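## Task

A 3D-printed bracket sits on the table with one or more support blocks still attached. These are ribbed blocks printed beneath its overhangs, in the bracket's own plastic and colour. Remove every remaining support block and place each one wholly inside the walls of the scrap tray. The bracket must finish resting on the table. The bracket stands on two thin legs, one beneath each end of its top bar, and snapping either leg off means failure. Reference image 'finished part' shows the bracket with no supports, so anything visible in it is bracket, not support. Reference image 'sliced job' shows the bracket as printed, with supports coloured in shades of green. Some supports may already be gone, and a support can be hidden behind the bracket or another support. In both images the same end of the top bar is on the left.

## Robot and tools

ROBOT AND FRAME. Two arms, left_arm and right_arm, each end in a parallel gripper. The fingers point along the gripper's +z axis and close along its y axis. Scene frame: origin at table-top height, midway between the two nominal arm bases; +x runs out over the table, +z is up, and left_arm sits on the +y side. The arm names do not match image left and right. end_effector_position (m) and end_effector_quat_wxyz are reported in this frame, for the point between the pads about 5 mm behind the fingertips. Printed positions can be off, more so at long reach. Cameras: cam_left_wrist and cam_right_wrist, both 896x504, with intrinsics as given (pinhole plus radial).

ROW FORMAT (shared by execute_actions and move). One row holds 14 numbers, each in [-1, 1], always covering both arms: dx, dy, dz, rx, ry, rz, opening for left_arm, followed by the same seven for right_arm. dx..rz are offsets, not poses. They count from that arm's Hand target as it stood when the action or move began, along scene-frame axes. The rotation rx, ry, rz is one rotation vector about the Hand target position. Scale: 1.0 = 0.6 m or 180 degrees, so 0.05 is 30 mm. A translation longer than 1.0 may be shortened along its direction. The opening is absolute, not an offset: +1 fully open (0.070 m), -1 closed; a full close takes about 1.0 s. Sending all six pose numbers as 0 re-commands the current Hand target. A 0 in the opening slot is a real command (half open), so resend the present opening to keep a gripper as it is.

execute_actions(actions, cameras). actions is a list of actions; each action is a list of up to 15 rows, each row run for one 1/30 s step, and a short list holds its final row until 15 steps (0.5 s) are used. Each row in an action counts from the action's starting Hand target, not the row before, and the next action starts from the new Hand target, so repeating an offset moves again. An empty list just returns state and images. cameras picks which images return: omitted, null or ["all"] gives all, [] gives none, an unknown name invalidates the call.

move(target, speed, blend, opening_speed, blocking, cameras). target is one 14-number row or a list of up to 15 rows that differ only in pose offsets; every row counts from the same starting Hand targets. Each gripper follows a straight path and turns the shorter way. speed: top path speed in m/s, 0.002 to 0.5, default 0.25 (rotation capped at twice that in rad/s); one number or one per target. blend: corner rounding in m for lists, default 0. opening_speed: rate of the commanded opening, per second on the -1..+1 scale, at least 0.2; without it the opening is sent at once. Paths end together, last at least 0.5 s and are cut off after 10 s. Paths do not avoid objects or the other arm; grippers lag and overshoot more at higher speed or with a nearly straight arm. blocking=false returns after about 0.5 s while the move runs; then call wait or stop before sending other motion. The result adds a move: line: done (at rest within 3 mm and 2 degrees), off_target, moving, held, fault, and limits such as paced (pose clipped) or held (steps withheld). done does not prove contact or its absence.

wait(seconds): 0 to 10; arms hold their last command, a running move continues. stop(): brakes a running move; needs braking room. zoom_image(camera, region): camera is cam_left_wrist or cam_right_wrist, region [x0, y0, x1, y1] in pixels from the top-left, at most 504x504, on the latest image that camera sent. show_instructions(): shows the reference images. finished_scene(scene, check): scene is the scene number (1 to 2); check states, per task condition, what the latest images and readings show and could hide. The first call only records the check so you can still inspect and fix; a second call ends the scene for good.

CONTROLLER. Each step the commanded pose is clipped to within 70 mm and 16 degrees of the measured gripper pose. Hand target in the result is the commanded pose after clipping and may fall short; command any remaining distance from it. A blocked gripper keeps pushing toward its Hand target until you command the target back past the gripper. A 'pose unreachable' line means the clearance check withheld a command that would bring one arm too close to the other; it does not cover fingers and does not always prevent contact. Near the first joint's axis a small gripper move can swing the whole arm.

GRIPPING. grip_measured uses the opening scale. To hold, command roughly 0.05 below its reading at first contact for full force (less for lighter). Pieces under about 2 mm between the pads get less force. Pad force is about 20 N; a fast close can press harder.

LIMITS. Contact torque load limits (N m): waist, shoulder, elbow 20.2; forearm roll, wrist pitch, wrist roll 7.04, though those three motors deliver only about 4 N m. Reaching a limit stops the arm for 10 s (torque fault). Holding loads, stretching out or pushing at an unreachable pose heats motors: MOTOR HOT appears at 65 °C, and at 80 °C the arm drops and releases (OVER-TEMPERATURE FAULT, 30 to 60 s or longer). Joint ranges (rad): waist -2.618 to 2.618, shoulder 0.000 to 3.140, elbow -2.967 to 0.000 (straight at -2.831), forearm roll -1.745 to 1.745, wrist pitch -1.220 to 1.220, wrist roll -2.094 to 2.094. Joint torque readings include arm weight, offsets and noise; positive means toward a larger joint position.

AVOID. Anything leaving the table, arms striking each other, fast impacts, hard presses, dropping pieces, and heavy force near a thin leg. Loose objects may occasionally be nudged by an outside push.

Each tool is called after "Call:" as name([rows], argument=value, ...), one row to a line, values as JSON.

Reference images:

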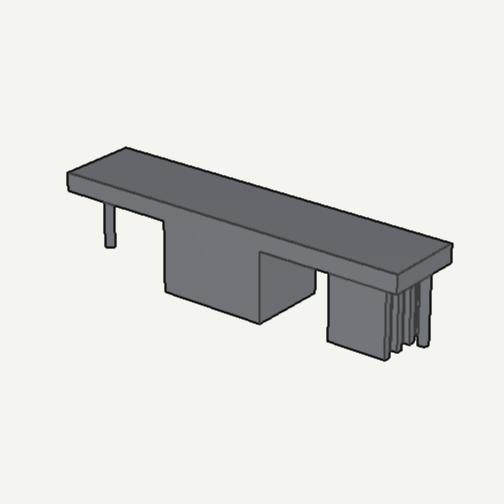

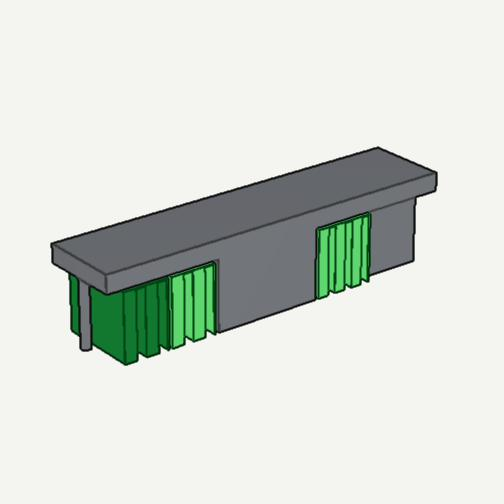

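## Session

Call:
show_instructions()

Call:
wait(seconds=0)

Reference images for this scene: finished part, sliced job.

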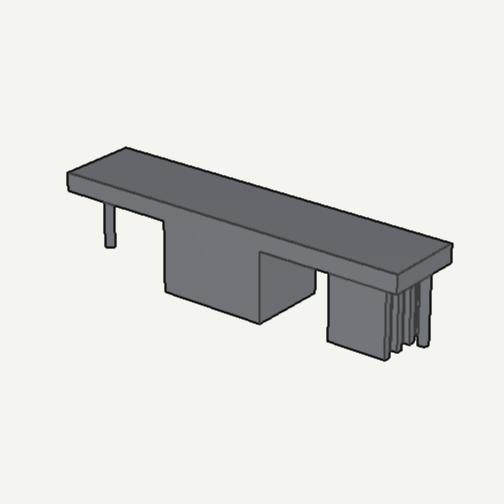

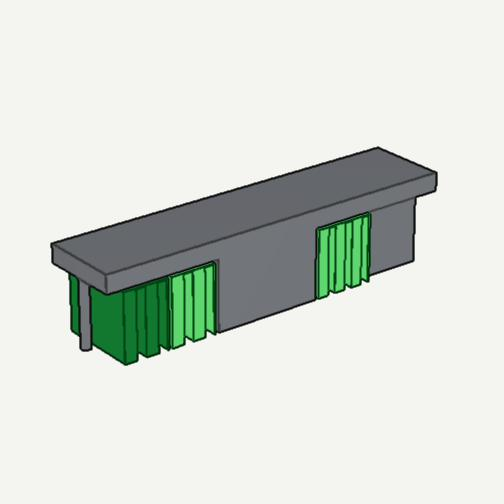

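Scene clock: 0.00 s.
left_arm: end_effector_position=(+0.3291, +0.0767, +0.2257) grip_measured=+1.00 end_effector_quat_wxyz=(+0.202, +0.173, +0.964, -0.017) | right_arm: end_effector_position=(+0.4479, -0.6300, +0.2711) grip_measured=+1.00 end_effector_quat_wxyz=(+0.430, +0.625, +0.619, -0.202)
Joint positions: left_arm=[-0.449 1.555 -1.473 0.084 1.177 -0.117 0.07] | right_arm=[-0.414 1.926 -1.825 -0.836 0.939 1.443 0.07]
Joint torques (N m): no reading
Motor temperatures (°C): left_arm=[32 35 34 34 35 33] | right_arm=[32 34 31 34 36 31]
Hand target: left_arm +0.3291, +0.0767, +0.2257; +0.202, +0.173, +0.964, -0.017 | right_arm +0.4479, -0.6300, +0.2711; +0.430, +0.625, +0.619, -0.202
Tool commands: left_gripper/opening=+1.0 right_gripper/opening=+1.0

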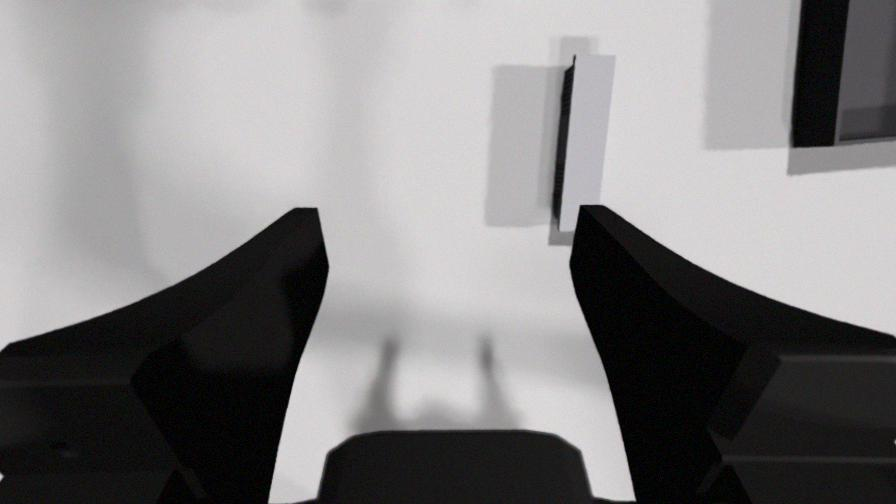

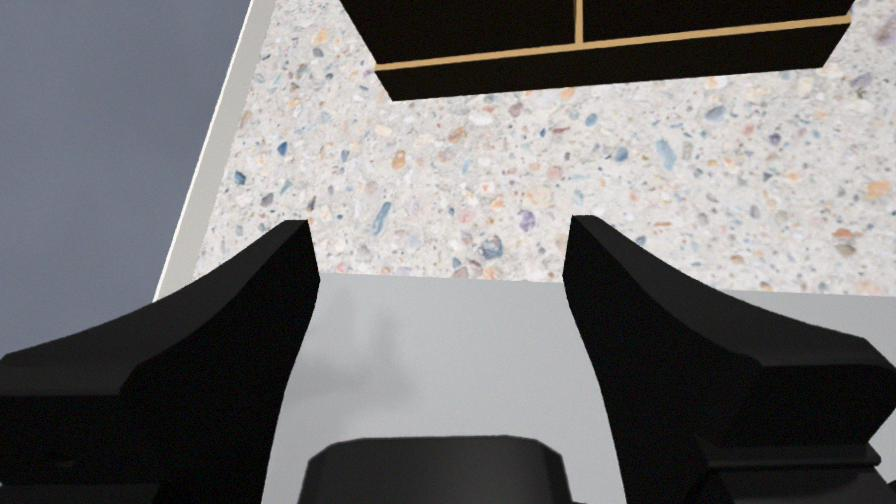

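Call:
zoom_image(camera="cam_left_wrist", region=[460, 20, 660, 260])

Call:
zoom_image(camera="cam_left_wrist", region=[680, 0, 896, 220])

Scaled by 2.100 from the camera's 896x504 image, which has a finer 1280x720 frame.

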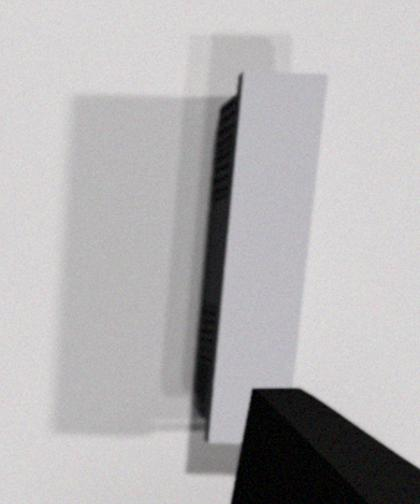

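Scaled by 2.291 from the camera's 896x504 image, which has a finer 1280x720 frame.

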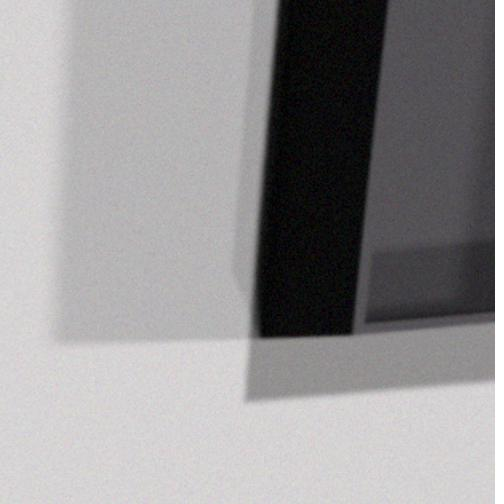

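Call:
move(target=[0,0,0,0,0,0,1,-0.1965,0.6592,-0.0385,0.2413,0.1054,-0.0064,1], speed=0.3)

Scene clock: 177.10 s.
left_arm: end_effector_position=(+0.3291, +0.0767, +0.2257) grip_measured=+1.00 end_effector_quat_wxyz=(+0.202, +0.173, +0.964, -0.017) | right_arm: end_effector_position=(+0.3282, -0.2348, +0.2516) grip_measured=+1.00 end_effector_quat_wxyz=(+0.170, +0.674, +0.702, +0.157)
Joint positions: left_arm=[-0.449 1.555 -1.473 0.084 1.177 -0.117 0.07] | right_arm=[0.326 1.275 -1.281 -0.155 1.224 1.859 0.07]
Joint torques (N m): left_arm=[0.25 -5.67 -5.91 -0.01 -0.61 0.09] | right_arm=[-0.71 -2.91 -4.62 -0.11 -0.16 0.09]
Motor temperatures (°C): left_arm=[32 37 36 34 35 33] | right_arm=[32 41 33 35 36 31]
Hand target: left_arm +0.3291, +0.0767, +0.2257; +0.202, +0.173, +0.964, -0.017 | right_arm +0.3283, -0.2349, +0.2520; +0.108, +0.697, +0.708, +0.034
Off the commanded pose: left_arm 0.000 m, 0 deg | right_arm 0.004 m, 28 deg; orientation clipped.
joint sent to its limit (right arm) — joint 5 (wrist pitch), upper limit. The joint targets are off in position and orientation.
move: off_target (right_arm); limits=paced

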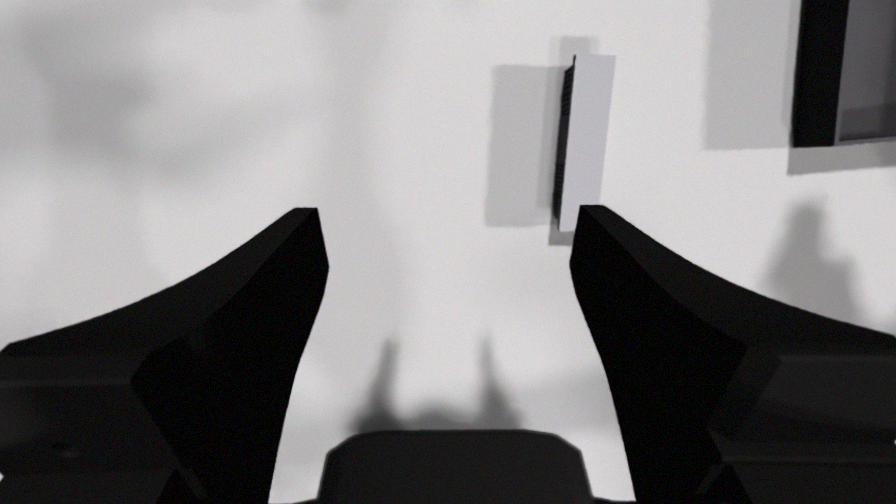

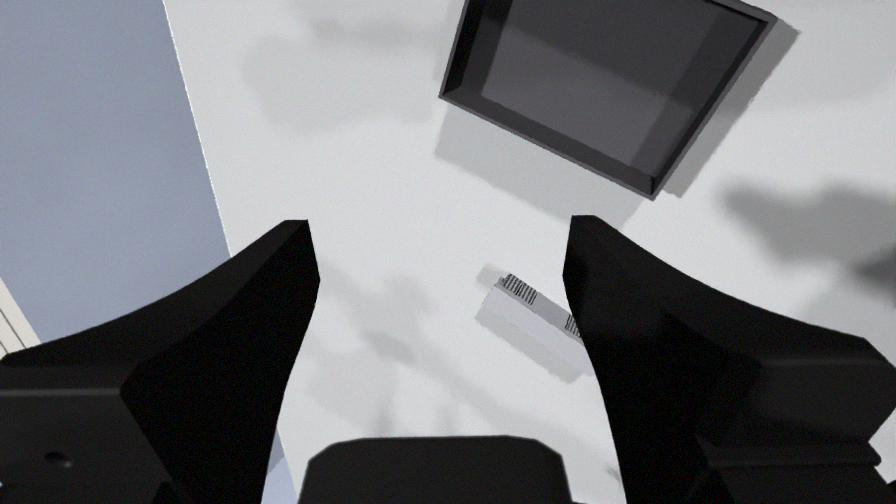

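Call:
zoom_image(camera="cam_right_wrist", region=[460, 250, 620, 390])

Scaled by 3.150 from the camera's 896x504 image, which has a finer 1280x720 frame.

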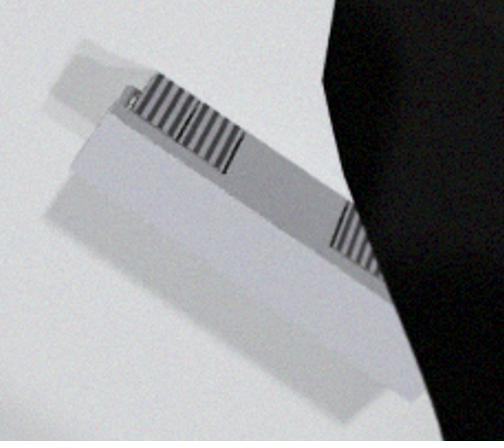

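Call:
move(target=[0.0182,-0.1595,-0.2095,0.0120,0.0627,-0.0160,0.5,0,0,0,0,0,0,0.3], speed=0.25)

Scene clock: 298.20 s.
left_arm: end_effector_position=(+0.3420, -0.0218, +0.1025) grip_measured=+0.50 end_effector_quat_wxyz=(+0.104, +0.202, +0.974, -0.021) | right_arm: end_effector_position=(+0.3285, -0.2350, +0.2510) grip_measured=+0.30 end_effector_quat_wxyz=(+0.170, +0.674, +0.702, +0.156)
Joint positions: left_arm=[-0.627 1.944 -1.559 0.055 1.066 -0.247 0.053] | right_arm=[0.325 1.277 -1.281 -0.155 1.224 1.859 0.046]
Joint torques (N m): left_arm=[1.16 -9.68 -5.43 0.1 -0.36 0.09] | right_arm=[-0.31 -4.81 -4.57 -0.22 0.01 0.11]
Motor temperatures (°C): left_arm=[32 37 36 34 35 33] | right_arm=[32 35 33 34 35 31]
Hand target: left_arm +0.3418, -0.0214, +0.1025; +0.104, +0.201, +0.974, -0.021 | right_arm +0.3283, -0.2349, +0.2520; +0.108, +0.697, +0.708, +0.034
Off the commanded pose: left_arm 0.004 m, 0 deg | right_arm 0.001 m, 16 deg.
joint sent to its limit (right arm) — joint 5 (wrist pitch), upper limit. The joint targets are off in orientation, not in position.
move: off_target (left_arm, right_arm)

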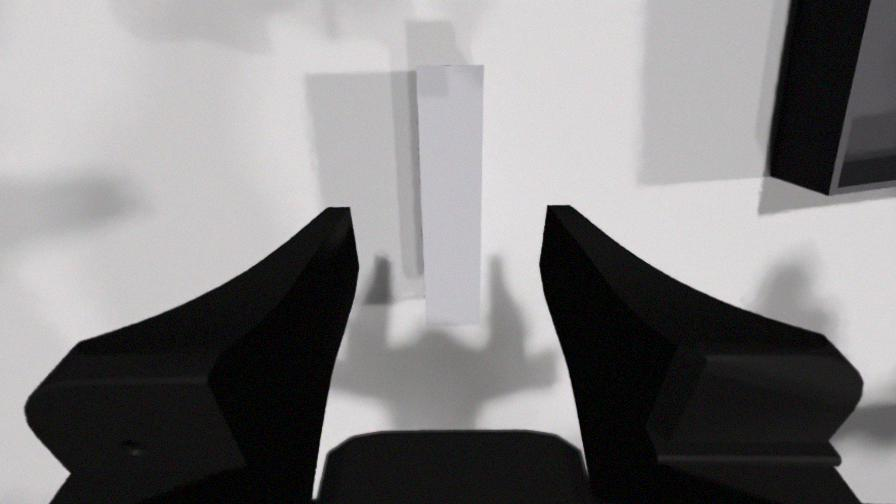

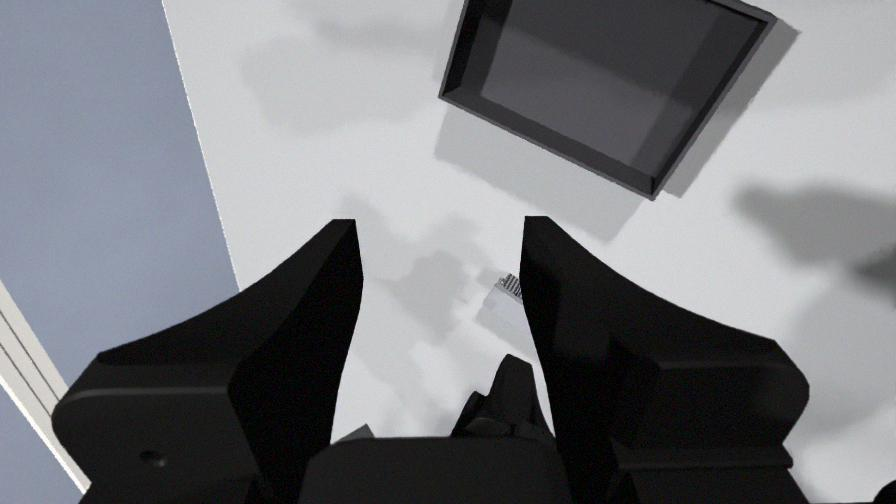

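Call:
zoom_image(camera="cam_right_wrist", region=[470, 260, 530, 340])

Call:
zoom_image(camera="cam_left_wrist", region=[380, 40, 510, 350])

Scaled by 6.300 from the camera's 896x504 image, which has a finer 1280x720 frame.

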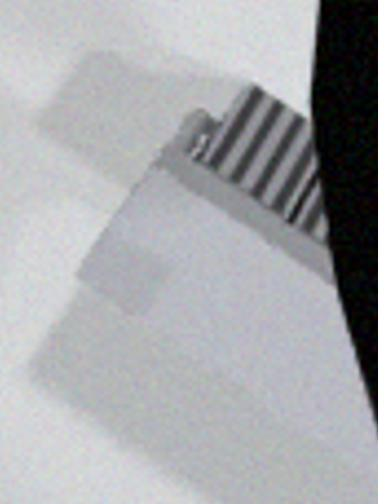

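Scaled by 1.626 from the camera's 896x504 image, which has a finer 1280x720 frame.

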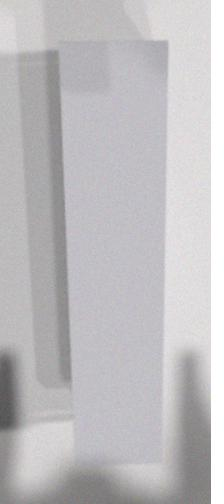

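Call:
move(target=[-0.0080,-0.0010,-0.1175,0.0261,0.0624,0.0045,0.3,0,0,0,0,0,0,0.3], speed=0.15)

Scene clock: 404.27 s.
left_arm: end_effector_position=(+0.3367, -0.0234, +0.0318) grip_measured=+0.30 end_effector_quat_wxyz=(-0.001, +0.197, +0.980, -0.001) | right_arm: end_effector_position=(+0.3284, -0.2350, +0.2513) grip_measured=+0.30 end_effector_quat_wxyz=(+0.170, +0.674, +0.702, +0.156)
Joint positions: left_arm=[-0.61 2.164 -1.658 -0.004 1.153 -0.22 0.046] | right_arm=[0.325 1.276 -1.281 -0.155 1.224 1.859 0.046]
Joint torques (N m): left_arm=[0.91 -10.88 -5.58 -0.09 -0.32 0.12] | right_arm=[0.43 -4.37 -4.08 -0.43 0.06 0.08]
Motor temperatures (°C): left_arm=[32 42 36 34 35 33] | right_arm=[32 36 33 34 35 31]
Hand target: left_arm +0.3369, -0.0233, +0.0324; -0.001, +0.197, +0.981, -0.002 | right_arm +0.3283, -0.2349, +0.2520; +0.108, +0.697, +0.708, +0.034
Off the commanded pose: left_arm 0.001 m, 0 deg | right_arm 0.001 m, 16 deg.
joint sent to its limit (right arm) — joint 5 (wrist pitch), upper limit. The joint targets are off in orientation, not in position.
move: off_target (right_arm)

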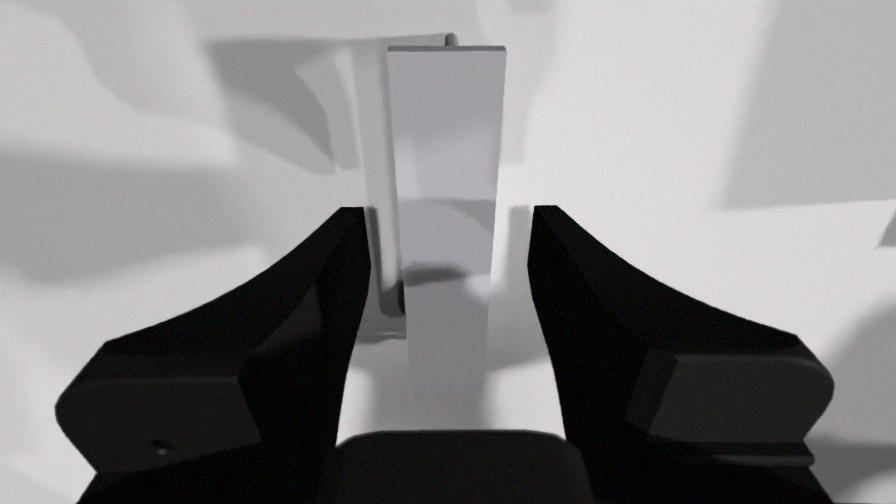

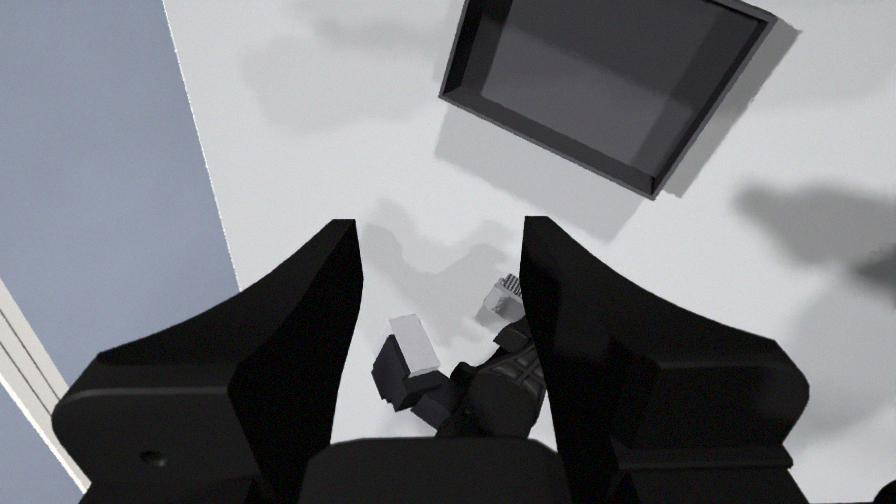

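Call:
move(target=[-0.0062,0.0025,-0.0307,0,0,0,0.3,0,0,0,0,0,0,0.3], speed=0.1, cameras=["cam_left_wrist"])

Scene clock: 427.57 s.
left_arm: end_effector_position=(+0.3332, -0.0219, +0.0141) grip_measured=+0.30 end_effector_quat_wxyz=(-0.001, +0.197, +0.980, -0.002) | right_arm: end_effector_position=(+0.3284, -0.2350, +0.2513) grip_measured=+0.30 end_effector_quat_wxyz=(+0.170, +0.674, +0.702, +0.156)
Joint positions: left_arm=[-0.612 2.174 -1.6 -0.004 1.084 -0.221 0.046] | right_arm=[0.325 1.276 -1.281 -0.155 1.224 1.859 0.046]
Joint torques (N m): left_arm=[-0.53 -9.01 -5.58 -0.23 -0.14 0.03] | right_arm=[0.16 -3.96 -3.78 -0.26 0.08 0.01]
Motor temperatures (°C): left_arm=[32 43 36 34 35 33] | right_arm=[32 35 33 34 35 31]
Hand target: left_arm +0.3332, -0.0222, +0.0139; -0.001, +0.197, +0.980, -0.002 | right_arm +0.3283, -0.2349, +0.2520; +0.108, +0.697, +0.708, +0.034
Off the commanded pose: left_arm 0.000 m, 0 deg | right_arm 0.001 m, 16 deg.
joint sent to its limit (right arm) — joint 5 (wrist pitch), upper limit. The joint targets are off in orientation, not in position.
move: off_target (right_arm)
Images, in order (width x height): cam_left_wrist 896x504.

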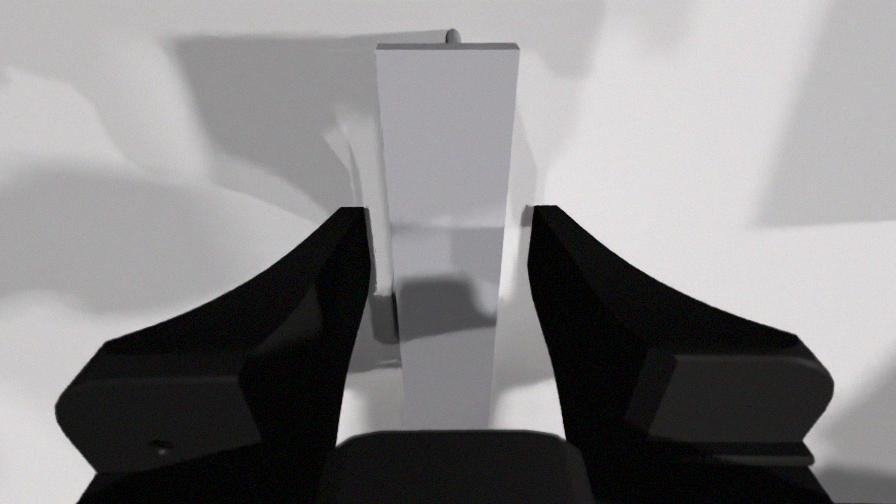

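Call:
move(target=[0,0,0,0,0,0,-0.4,0,0,0,0,0,0,0.3], speed=0.1, opening_speed=0.6, cameras=["cam_left_wrist"])

Scene clock: 433.70 s.
left_arm: end_effector_position=(+0.3332, -0.0219, +0.0141) grip_measured=-0.26 end_effector_quat_wxyz=(-0.001, +0.197, +0.980, -0.002) | right_arm: end_effector_position=(+0.3284, -0.2350, +0.2513) grip_measured=+0.30 end_effector_quat_wxyz=(+0.170, +0.674, +0.702, +0.156)
Joint positions: left_arm=[-0.612 2.174 -1.6 -0.004 1.084 -0.221 0.026] | right_arm=[0.325 1.276 -1.281 -0.155 1.224 1.859 0.046]
Joint torques (N m): left_arm=[0.47 -10.74 -5.74 -0.18 -0.17 0.07] | right_arm=[-0.42 -3.7 -3.57 -0.14 0.09 -0.07]
Motor temperatures (°C): left_arm=[32 43 36 34 35 33] | right_arm=[32 35 33 34 35 31]
Hand target: left_arm +0.3332, -0.0222, +0.0139; -0.001, +0.197, +0.980, -0.002 | right_arm +0.3283, -0.2349, +0.2520; +0.108, +0.697, +0.708, +0.034
Off the commanded pose: left_arm 0.000 m, 0 deg | right_arm 0.001 m, 16 deg.
joint sent to its limit (right arm) — joint 5 (wrist pitch), upper limit. The joint targets are off in orientation, not in position.
move: off_target (right_arm)
Images, in order (width x height): cam_left_wrist 896x504.

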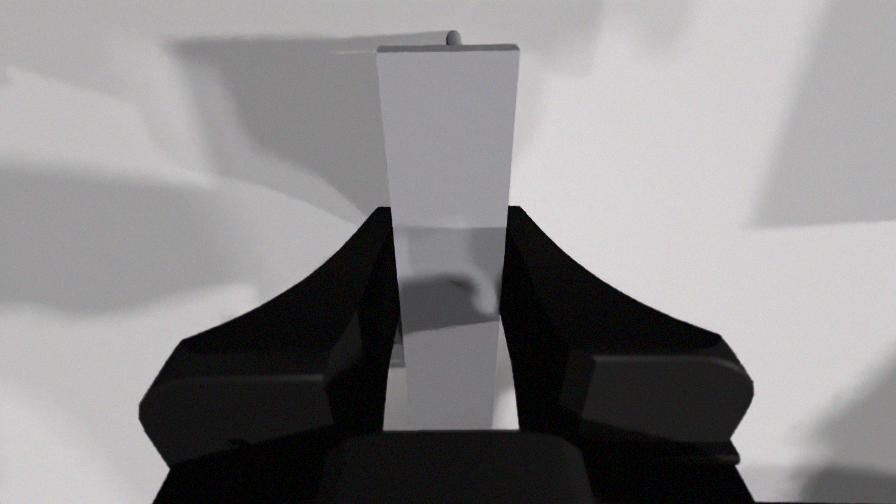

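Call:
move([
  [0,0,0.0833,0,0,0,-0.4,-0.0205,0.064,-0.0436,0.1,0.017,0.005,0.3],
  [-0.0720,0.0370,0.1268,-0.1783,-0.1159,-0.3708,-0.4,-0.0683,0.2135,-0.1453,0.3333,0.0563,0.0158,0.3],
], speed=0.25, blend=0.02)

Scene clock: 488.47 s.
left_arm: end_effector_position=(+0.2872, -0.0017, +0.0888) grip_measured=-0.26 end_effector_quat_wxyz=(+0.219, +0.685, +0.658, -0.225) | right_arm: end_effector_position=(+0.2843, -0.1060, +0.1628) grip_measured=+0.30 end_effector_quat_wxyz=(-0.320, +0.639, +0.622, +0.320)
Joint positions: left_arm=[-0.295 1.787 -1.099 -0.786 0.946 1.776 0.026] | right_arm=[0.054 1.51 -0.867 1.034 1.218 1.142 0.045]
Joint torques (N m): left_arm=[0.42 -5.75 -4.73 -0.7 -0.09 0.07] | right_arm=[-0.79 -5.04 -3.97 0.74 0.14 0.1]
Motor temperatures (°C): left_arm=[32 43 36 34 35 33] | right_arm=[32 36 33 34 35 31]
Hand target: left_arm +0.2871, -0.0016, +0.0886; +0.218, +0.685, +0.658, -0.225 | right_arm +0.2847, -0.1062, +0.1632; -0.319, +0.639, +0.622, +0.321
Off the commanded pose: left_arm 0.004 m, 1 deg | right_arm 0.004 m, 1 deg.
move: off_target (left_arm, right_arm)

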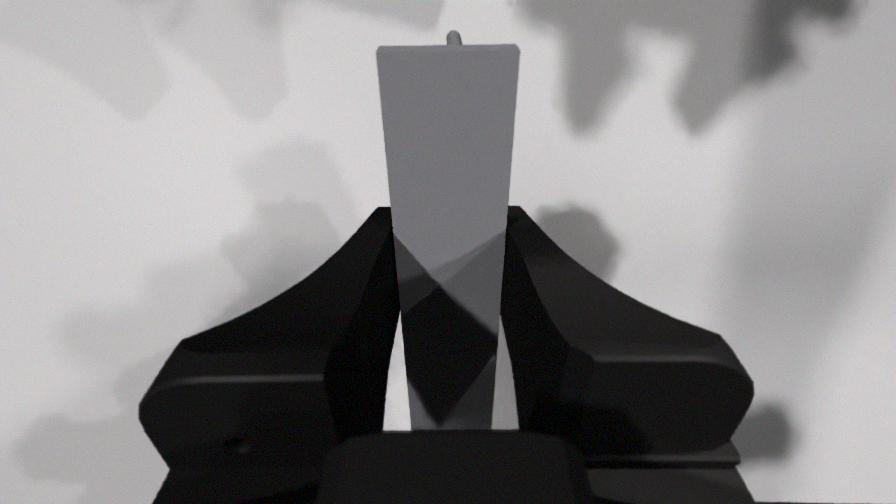

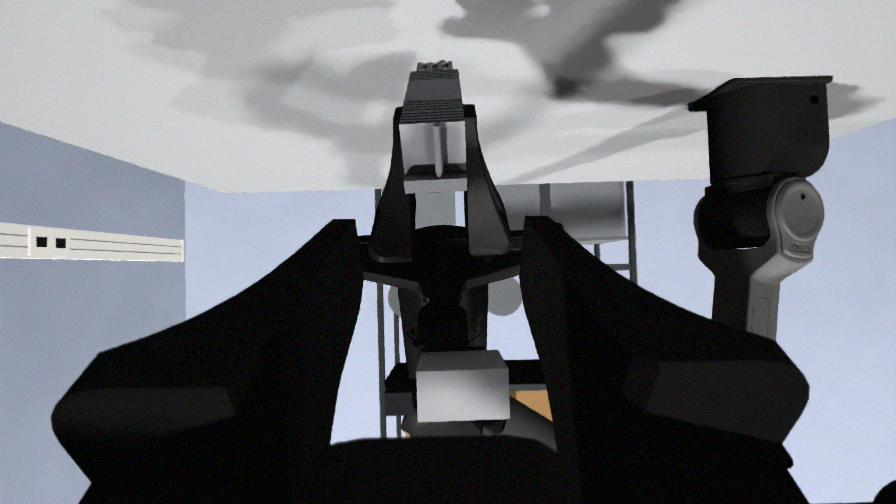

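Call:
zoom_image(camera="cam_right_wrist", region=[350, 40, 530, 220])

Scaled by 2.800 from the camera's 896x504 image, which has a finer 1280x720 frame.

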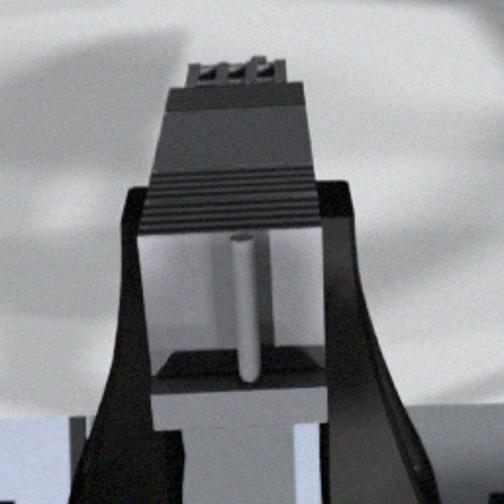

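Call:
move(target=[0,0,0,0,0,0,-0.4,0.0060,0.1080,-0.0835,-0.0100,0.0002,0.0001,0.3], speed=0.12, cameras=["cam_right_wrist"])

Call:
zoom_image(camera="cam_right_wrist", region=[300, 60, 580, 380])

Scene clock: 549.57 s.
left_arm: end_effector_position=(+0.2872, -0.0017, +0.0888) grip_measured=-0.26 end_effector_quat_wxyz=(+0.219, +0.685, +0.658, -0.225) | right_arm: end_effector_position=(+0.2882, -0.0396, +0.1130) grip_measured=+0.30 end_effector_quat_wxyz=(-0.311, +0.643, +0.627, +0.311)
Joint positions: left_arm=[-0.295 1.787 -1.099 -0.786 0.946 1.776 0.026] | right_arm=[0.324 1.654 -0.829 1.206 0.932 1.077 0.045]
Joint torques (N m): left_arm=[-0.62 -5.71 -5.78 -0.66 -0.09 0.17] | right_arm=[-1.03 -6.88 -3.98 0.52 0.42 0.1]
Motor temperatures (°C): left_arm=[32 39 36 35 34 33] | right_arm=[32 37 33 35 35 31]
Hand target: left_arm +0.2871, -0.0016, +0.0886; +0.218, +0.685, +0.658, -0.225 | right_arm +0.2887, -0.0399, +0.1139; -0.310, +0.643, +0.627, +0.313
Off the commanded pose: left_arm 0.000 m, 0 deg | right_arm 0.002 m, 0 deg.
move: done
Images, in order (width x height): cam_right_wrist 896x504.

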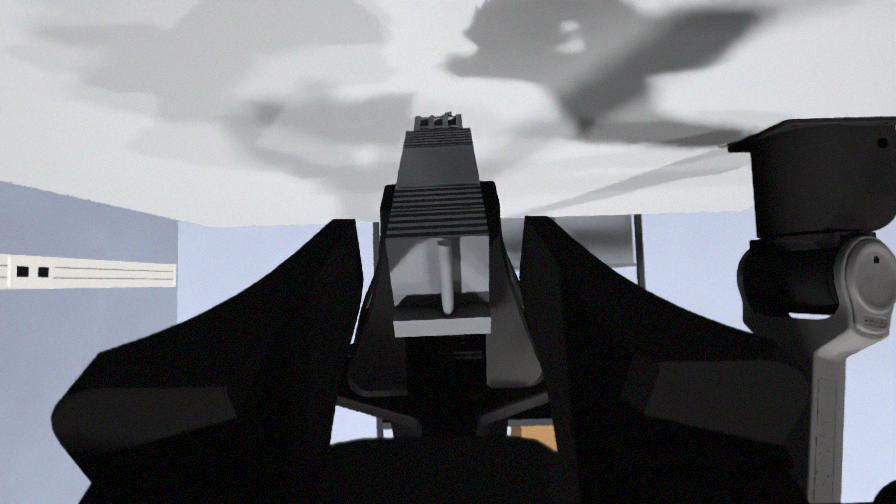

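Scaled by 1.575 from the camera's 896x504 image, which has a finer 1280x720 frame.

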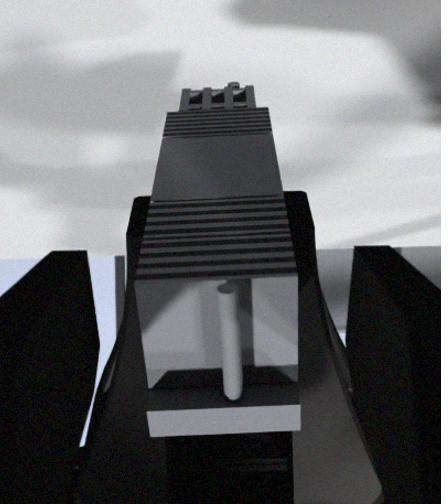

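Call:
zoom_image(camera="cam_right_wrist", region=[375, 105, 505, 245])

Call:
zoom_image(camera="cam_right_wrist", region=[375, 225, 505, 345])

Scaled by 3.600 from the camera's 896x504 image, which has a finer 1280x720 frame.

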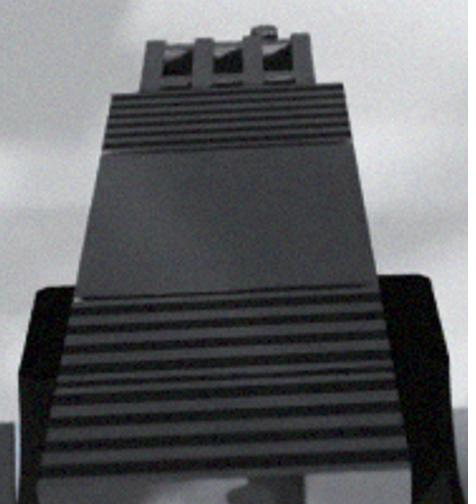

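Scaled by 3.877 from the camera's 896x504 image, which has a finer 1280x720 frame.

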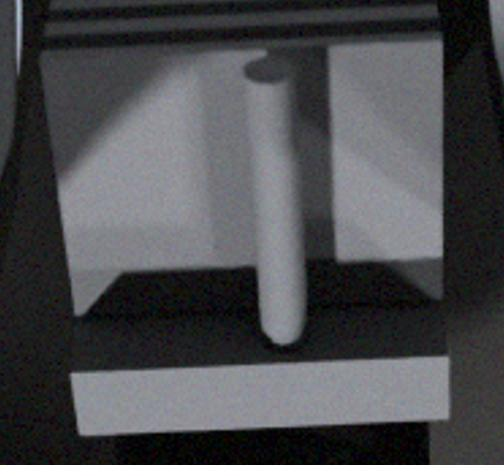

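Call:
move(target=[0,0,0,0,0,0,-0.4,0.0002,0.0095,0.0002,0.0044,0,0,0.3], speed=0.08, cameras=["cam_right_wrist"])

Call:
zoom_image(camera="cam_right_wrist", region=[365, 105, 515, 375])

Scene clock: 644.97 s.
left_arm: end_effector_position=(+0.2872, -0.0017, +0.0888) grip_measured=-0.26 end_effector_quat_wxyz=(+0.219, +0.685, +0.658, -0.225) | right_arm: end_effector_position=(+0.2889, -0.0342, +0.1145) grip_measured=+0.30 end_effector_quat_wxyz=(-0.315, +0.640, +0.625, +0.317)
Joint positions: left_arm=[-0.295 1.787 -1.099 -0.786 0.946 1.776 0.026] | right_arm=[0.336 1.66 -0.831 1.234 0.928 1.063 0.046]
Joint torques (N m): left_arm=[-0.62 -5.71 -5.76 -0.67 -0.09 0.17] | right_arm=[0.8 -4.97 -3.92 0.75 0.2 -0.06]
Motor temperatures (°C): left_arm=[32 38 36 35 34 33] | right_arm=[32 38 33 34 36 31]
Hand target: left_arm +0.2871, -0.0016, +0.0886; +0.218, +0.685, +0.658, -0.225 | right_arm +0.2888, -0.0341, +0.1141; -0.315, +0.640, +0.625, +0.317
Off the commanded pose: left_arm 0.000 m, 0 deg | right_arm 0.000 m, 0 deg.
move: done
Images, in order (width x height): cam_right_wrist 896x504.

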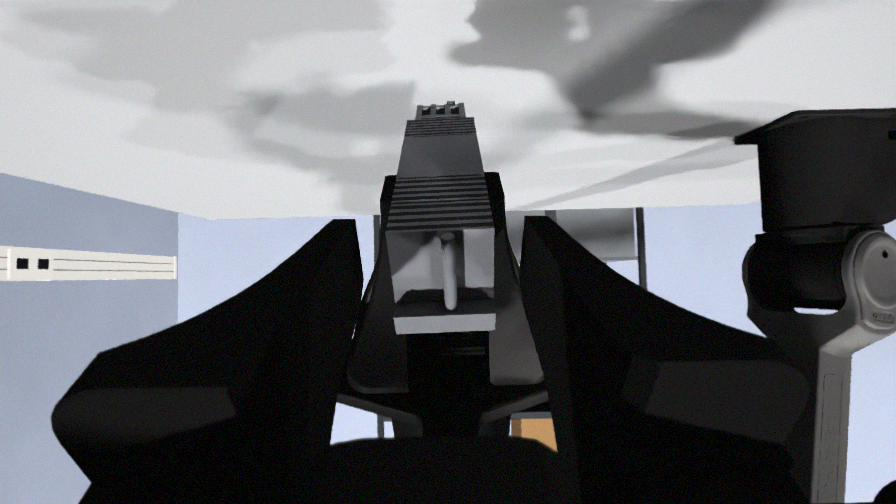

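Scaled by 1.867 from the camera's 896x504 image, which has a finer 1280x720 frame.

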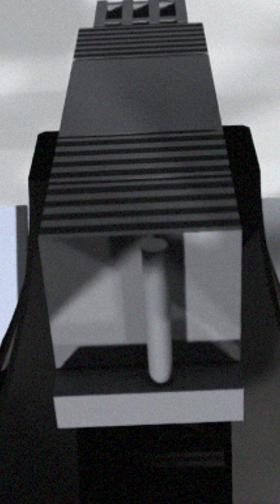

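Call:
move(target=[0,0,0,0,0,0,-0.4,0,-0.0016,-0.0020,0,0,0,0.3], speed=0.05, cameras=["cam_right_wrist"])

Call:
move(target=[0,0,0,0,0,0,-0.4,0,0,0,0,0,0,-0.42], speed=0.05, opening_speed=0.6, cameras=["cam_right_wrist"])

Call:
zoom_image(camera="cam_right_wrist", region=[340, 105, 540, 375])

Scene clock: 658.37 s.
left_arm: end_effector_position=(+0.2872, -0.0017, +0.0888) grip_measured=-0.26 end_effector_quat_wxyz=(+0.219, +0.685, +0.658, -0.225) | right_arm: end_effector_position=(+0.2887, -0.0348, +0.1130) grip_measured=+0.30 end_effector_quat_wxyz=(-0.315, +0.640, +0.625, +0.317)
Joint positions: left_arm=[-0.295 1.787 -1.099 -0.786 0.946 1.776 0.026] | right_arm=[0.334 1.663 -0.828 1.235 0.928 1.056 0.045]
Joint torques (N m): left_arm=[-0.61 -5.7 -5.74 -0.67 -0.08 0.16] | right_arm=[-0.75 -5.29 -2.11 0.86 0.41 -0.06]
Motor temperatures (°C): left_arm=[32 38 36 35 34 33] | right_arm=[32 37 32 34 36 31]
Hand target: left_arm +0.2871, -0.0016, +0.0886; +0.218, +0.685, +0.658, -0.225 | right_arm +0.2888, -0.0351, +0.1129; -0.315, +0.640, +0.625, +0.317
Off the commanded pose: left_arm 0.000 m, 0 deg | right_arm 0.000 m, 0 deg.
move: done
Images, in order (width x height): cam_right_wrist 896x504.

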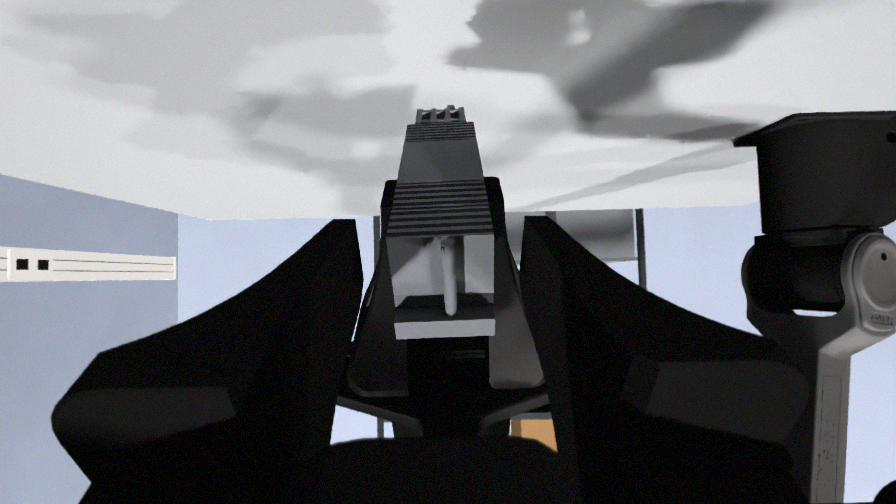

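Scene clock: 659.77 s.
left_arm: end_effector_position=(+0.2872, -0.0017, +0.0888) grip_measured=-0.26 end_effector_quat_wxyz=(+0.219, +0.685, +0.658, -0.225) | right_arm: end_effector_position=(+0.2888, -0.0349, +0.1131) grip_measured=-0.24 end_effector_quat_wxyz=(-0.315, +0.640, +0.625, +0.317)
Joint positions: left_arm=[-0.295 1.787 -1.099 -0.786 0.946 1.776 0.026] | right_arm=[0.333 1.663 -0.828 1.235 0.929 1.055 0.027]
Joint torques (N m): left_arm=[-0.52 -5.99 -5.48 -0.71 0.2 0.17] | right_arm=[-0.71 -5.45 -2.75 0.86 0.17 0.12]
Motor temperatures (°C): left_arm=[32 38 36 35 34 33] | right_arm=[32 37 32 34 36 31]
Hand target: left_arm +0.2871, -0.0016, +0.0886; +0.218, +0.685, +0.658, -0.225 | right_arm +0.2888, -0.0351, +0.1129; -0.315, +0.640, +0.625, +0.317
Off the commanded pose: left_arm 0.000 m, 0 deg | right_arm 0.000 m, 0 deg.
move: done
Images, in order (width x height): cam_right_wrist 896x504.

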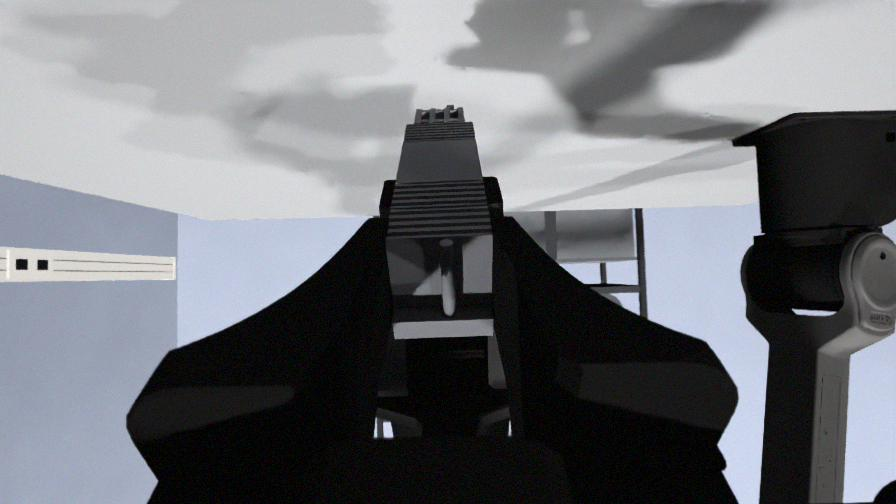

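Scaled by 1.867 from the camera's 896x504 image, which has a finer 1280x720 frame.

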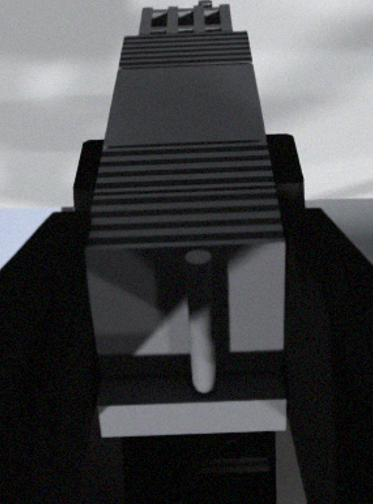

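Call:
move(target=[0,0,0,0,0,0,-0.4,0,0,0,0.0008,0.0533,-0.0401,-0.42], speed=0.2, cameras=["cam_left_wrist", "cam_right_wrist"])

Call:
zoom_image(camera="cam_right_wrist", region=[340, 105, 540, 375])

Scene clock: 669.60 s.
left_arm: end_effector_position=(+0.2878, -0.0014, +0.0888) grip_measured=-0.26 end_effector_quat_wxyz=(+0.219, +0.684, +0.659, -0.224) | right_arm: end_effector_position=(+0.2885, -0.0350, +0.1129) grip_measured=-0.24 end_effector_quat_wxyz=(-0.347, +0.702, +0.554, +0.282)
Joint positions: left_arm=[-0.294 1.787 -1.099 -0.786 0.945 1.776 0.026] | right_arm=[0.333 1.663 -0.827 1.235 0.929 1.266 0.027]
Joint torques (N m): left_arm=[-3.71 -6.77 -3.23 -0.47 1.96 0.33] | right_arm=[-1.33 -6.48 -5.49 2.28 -0.69 0.07]
Motor temperatures (°C): left_arm=[32 39 36 35 35 33] | right_arm=[32 37 33 35 36 31]
Hand target: left_arm +0.2871, -0.0016, +0.0886; +0.218, +0.685, +0.658, -0.225 | right_arm +0.2888, -0.0351, +0.1129; -0.346, +0.702, +0.554, +0.282
Off the commanded pose: left_arm 0.001 m, 0 deg | right_arm 0.000 m, 0 deg.
move: done

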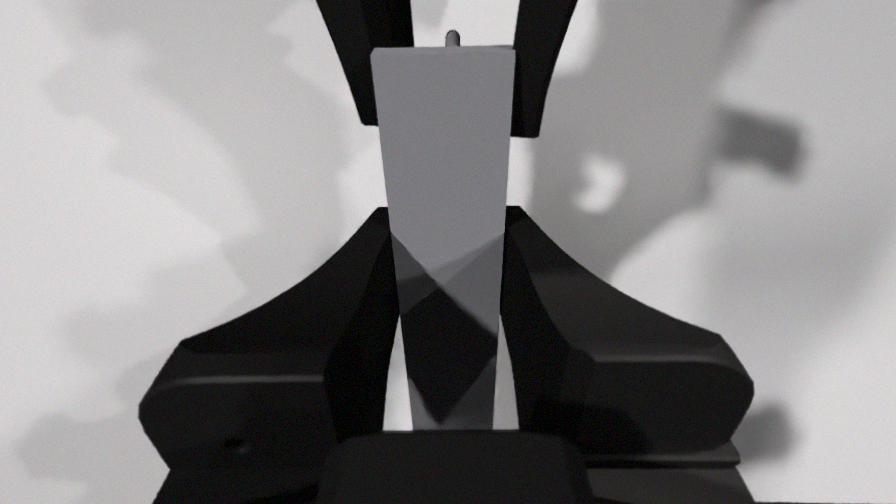

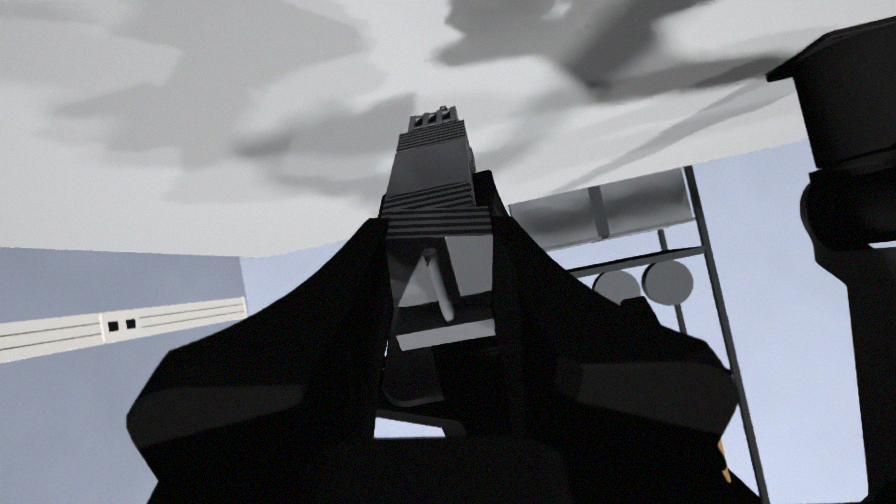

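Scaled by 1.867 from the camera's 896x504 image, which has a finer 1280x720 frame.

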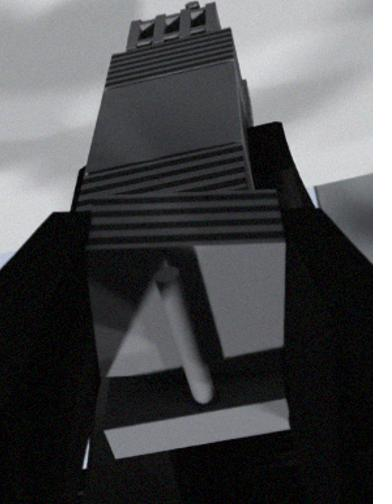

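Call:
move([
  [0,0,0,0,0,0,-0.4,-0.0010,-0.0330,-0.0418,0,0,0,-0.42],
  [0,0,0,0,0,0,-0.4,-0.0023,-0.1263,0.0282,0,0,0,-0.42],
], speed=[0.06, 0.15], blend=0.004, cameras=["cam_left_wrist", "cam_right_wrist"])

Call:
zoom_image(camera="cam_right_wrist", region=[340, 40, 540, 310])

Scene clock: 732.70 s.
left_arm: end_effector_position=(+0.2869, -0.0018, +0.0887) grip_measured=-0.26 end_effector_quat_wxyz=(+0.218, +0.685, +0.658, -0.225) | right_arm: end_effector_position=(+0.2874, -0.1125, +0.1296) grip_measured=-0.24 end_effector_quat_wxyz=(-0.345, +0.703, +0.554, +0.281)
Joint positions: left_arm=[-0.296 1.787 -1.098 -0.785 0.946 1.776 0.026] | right_arm=[0.037 1.578 -0.805 1.057 1.155 1.227 0.027]
Joint torques (N m): left_arm=[1.15 -5.74 -5.77 -0.93 -0.1 0.03] | right_arm=[0.85 -4.86 -3.13 0.92 0.18 -0.01]
Motor temperatures (°C): left_arm=[32 41 35 35 55 33] | right_arm=[32 36 34 44 48 32]
Hand target: left_arm +0.2871, -0.0016, +0.0886; +0.218, +0.685, +0.658, -0.225 | right_arm +0.2871, -0.1120, +0.1292; -0.345, +0.703, +0.554, +0.281
Off the commanded pose: left_arm 0.000 m, 0 deg | right_arm 0.002 m, 0 deg.
move: done

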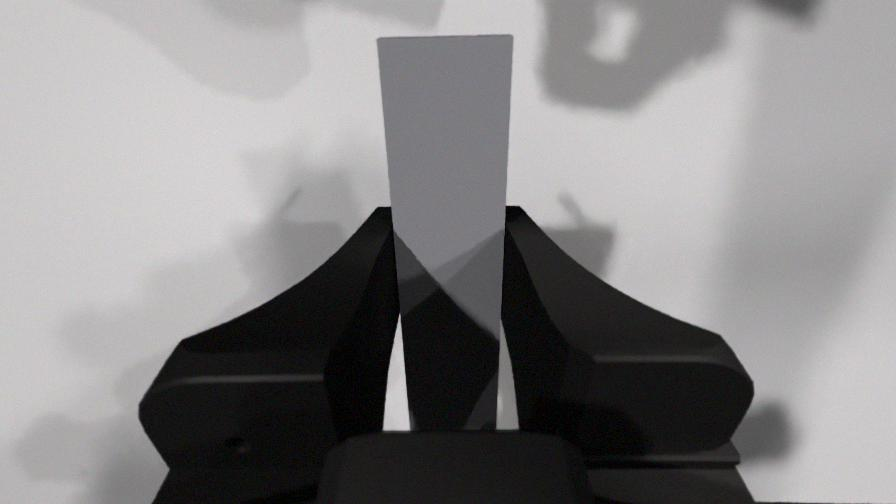

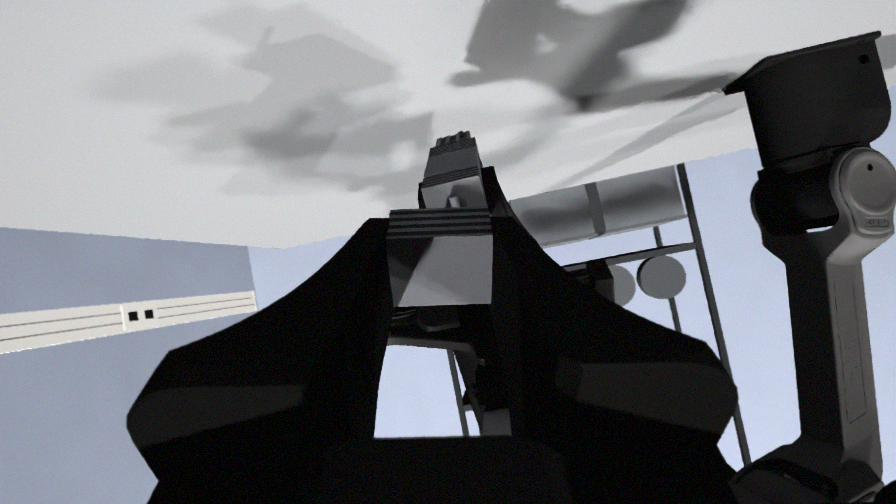

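Scaled by 1.867 from the camera's 896x504 image, which has a finer 1280x720 frame.

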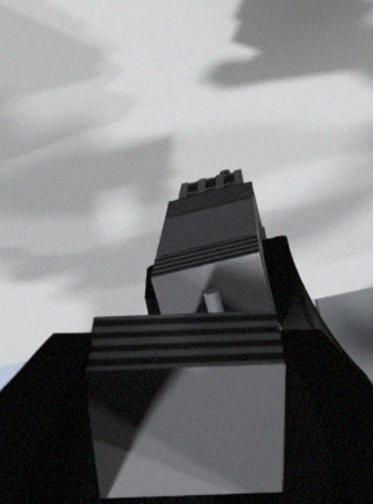

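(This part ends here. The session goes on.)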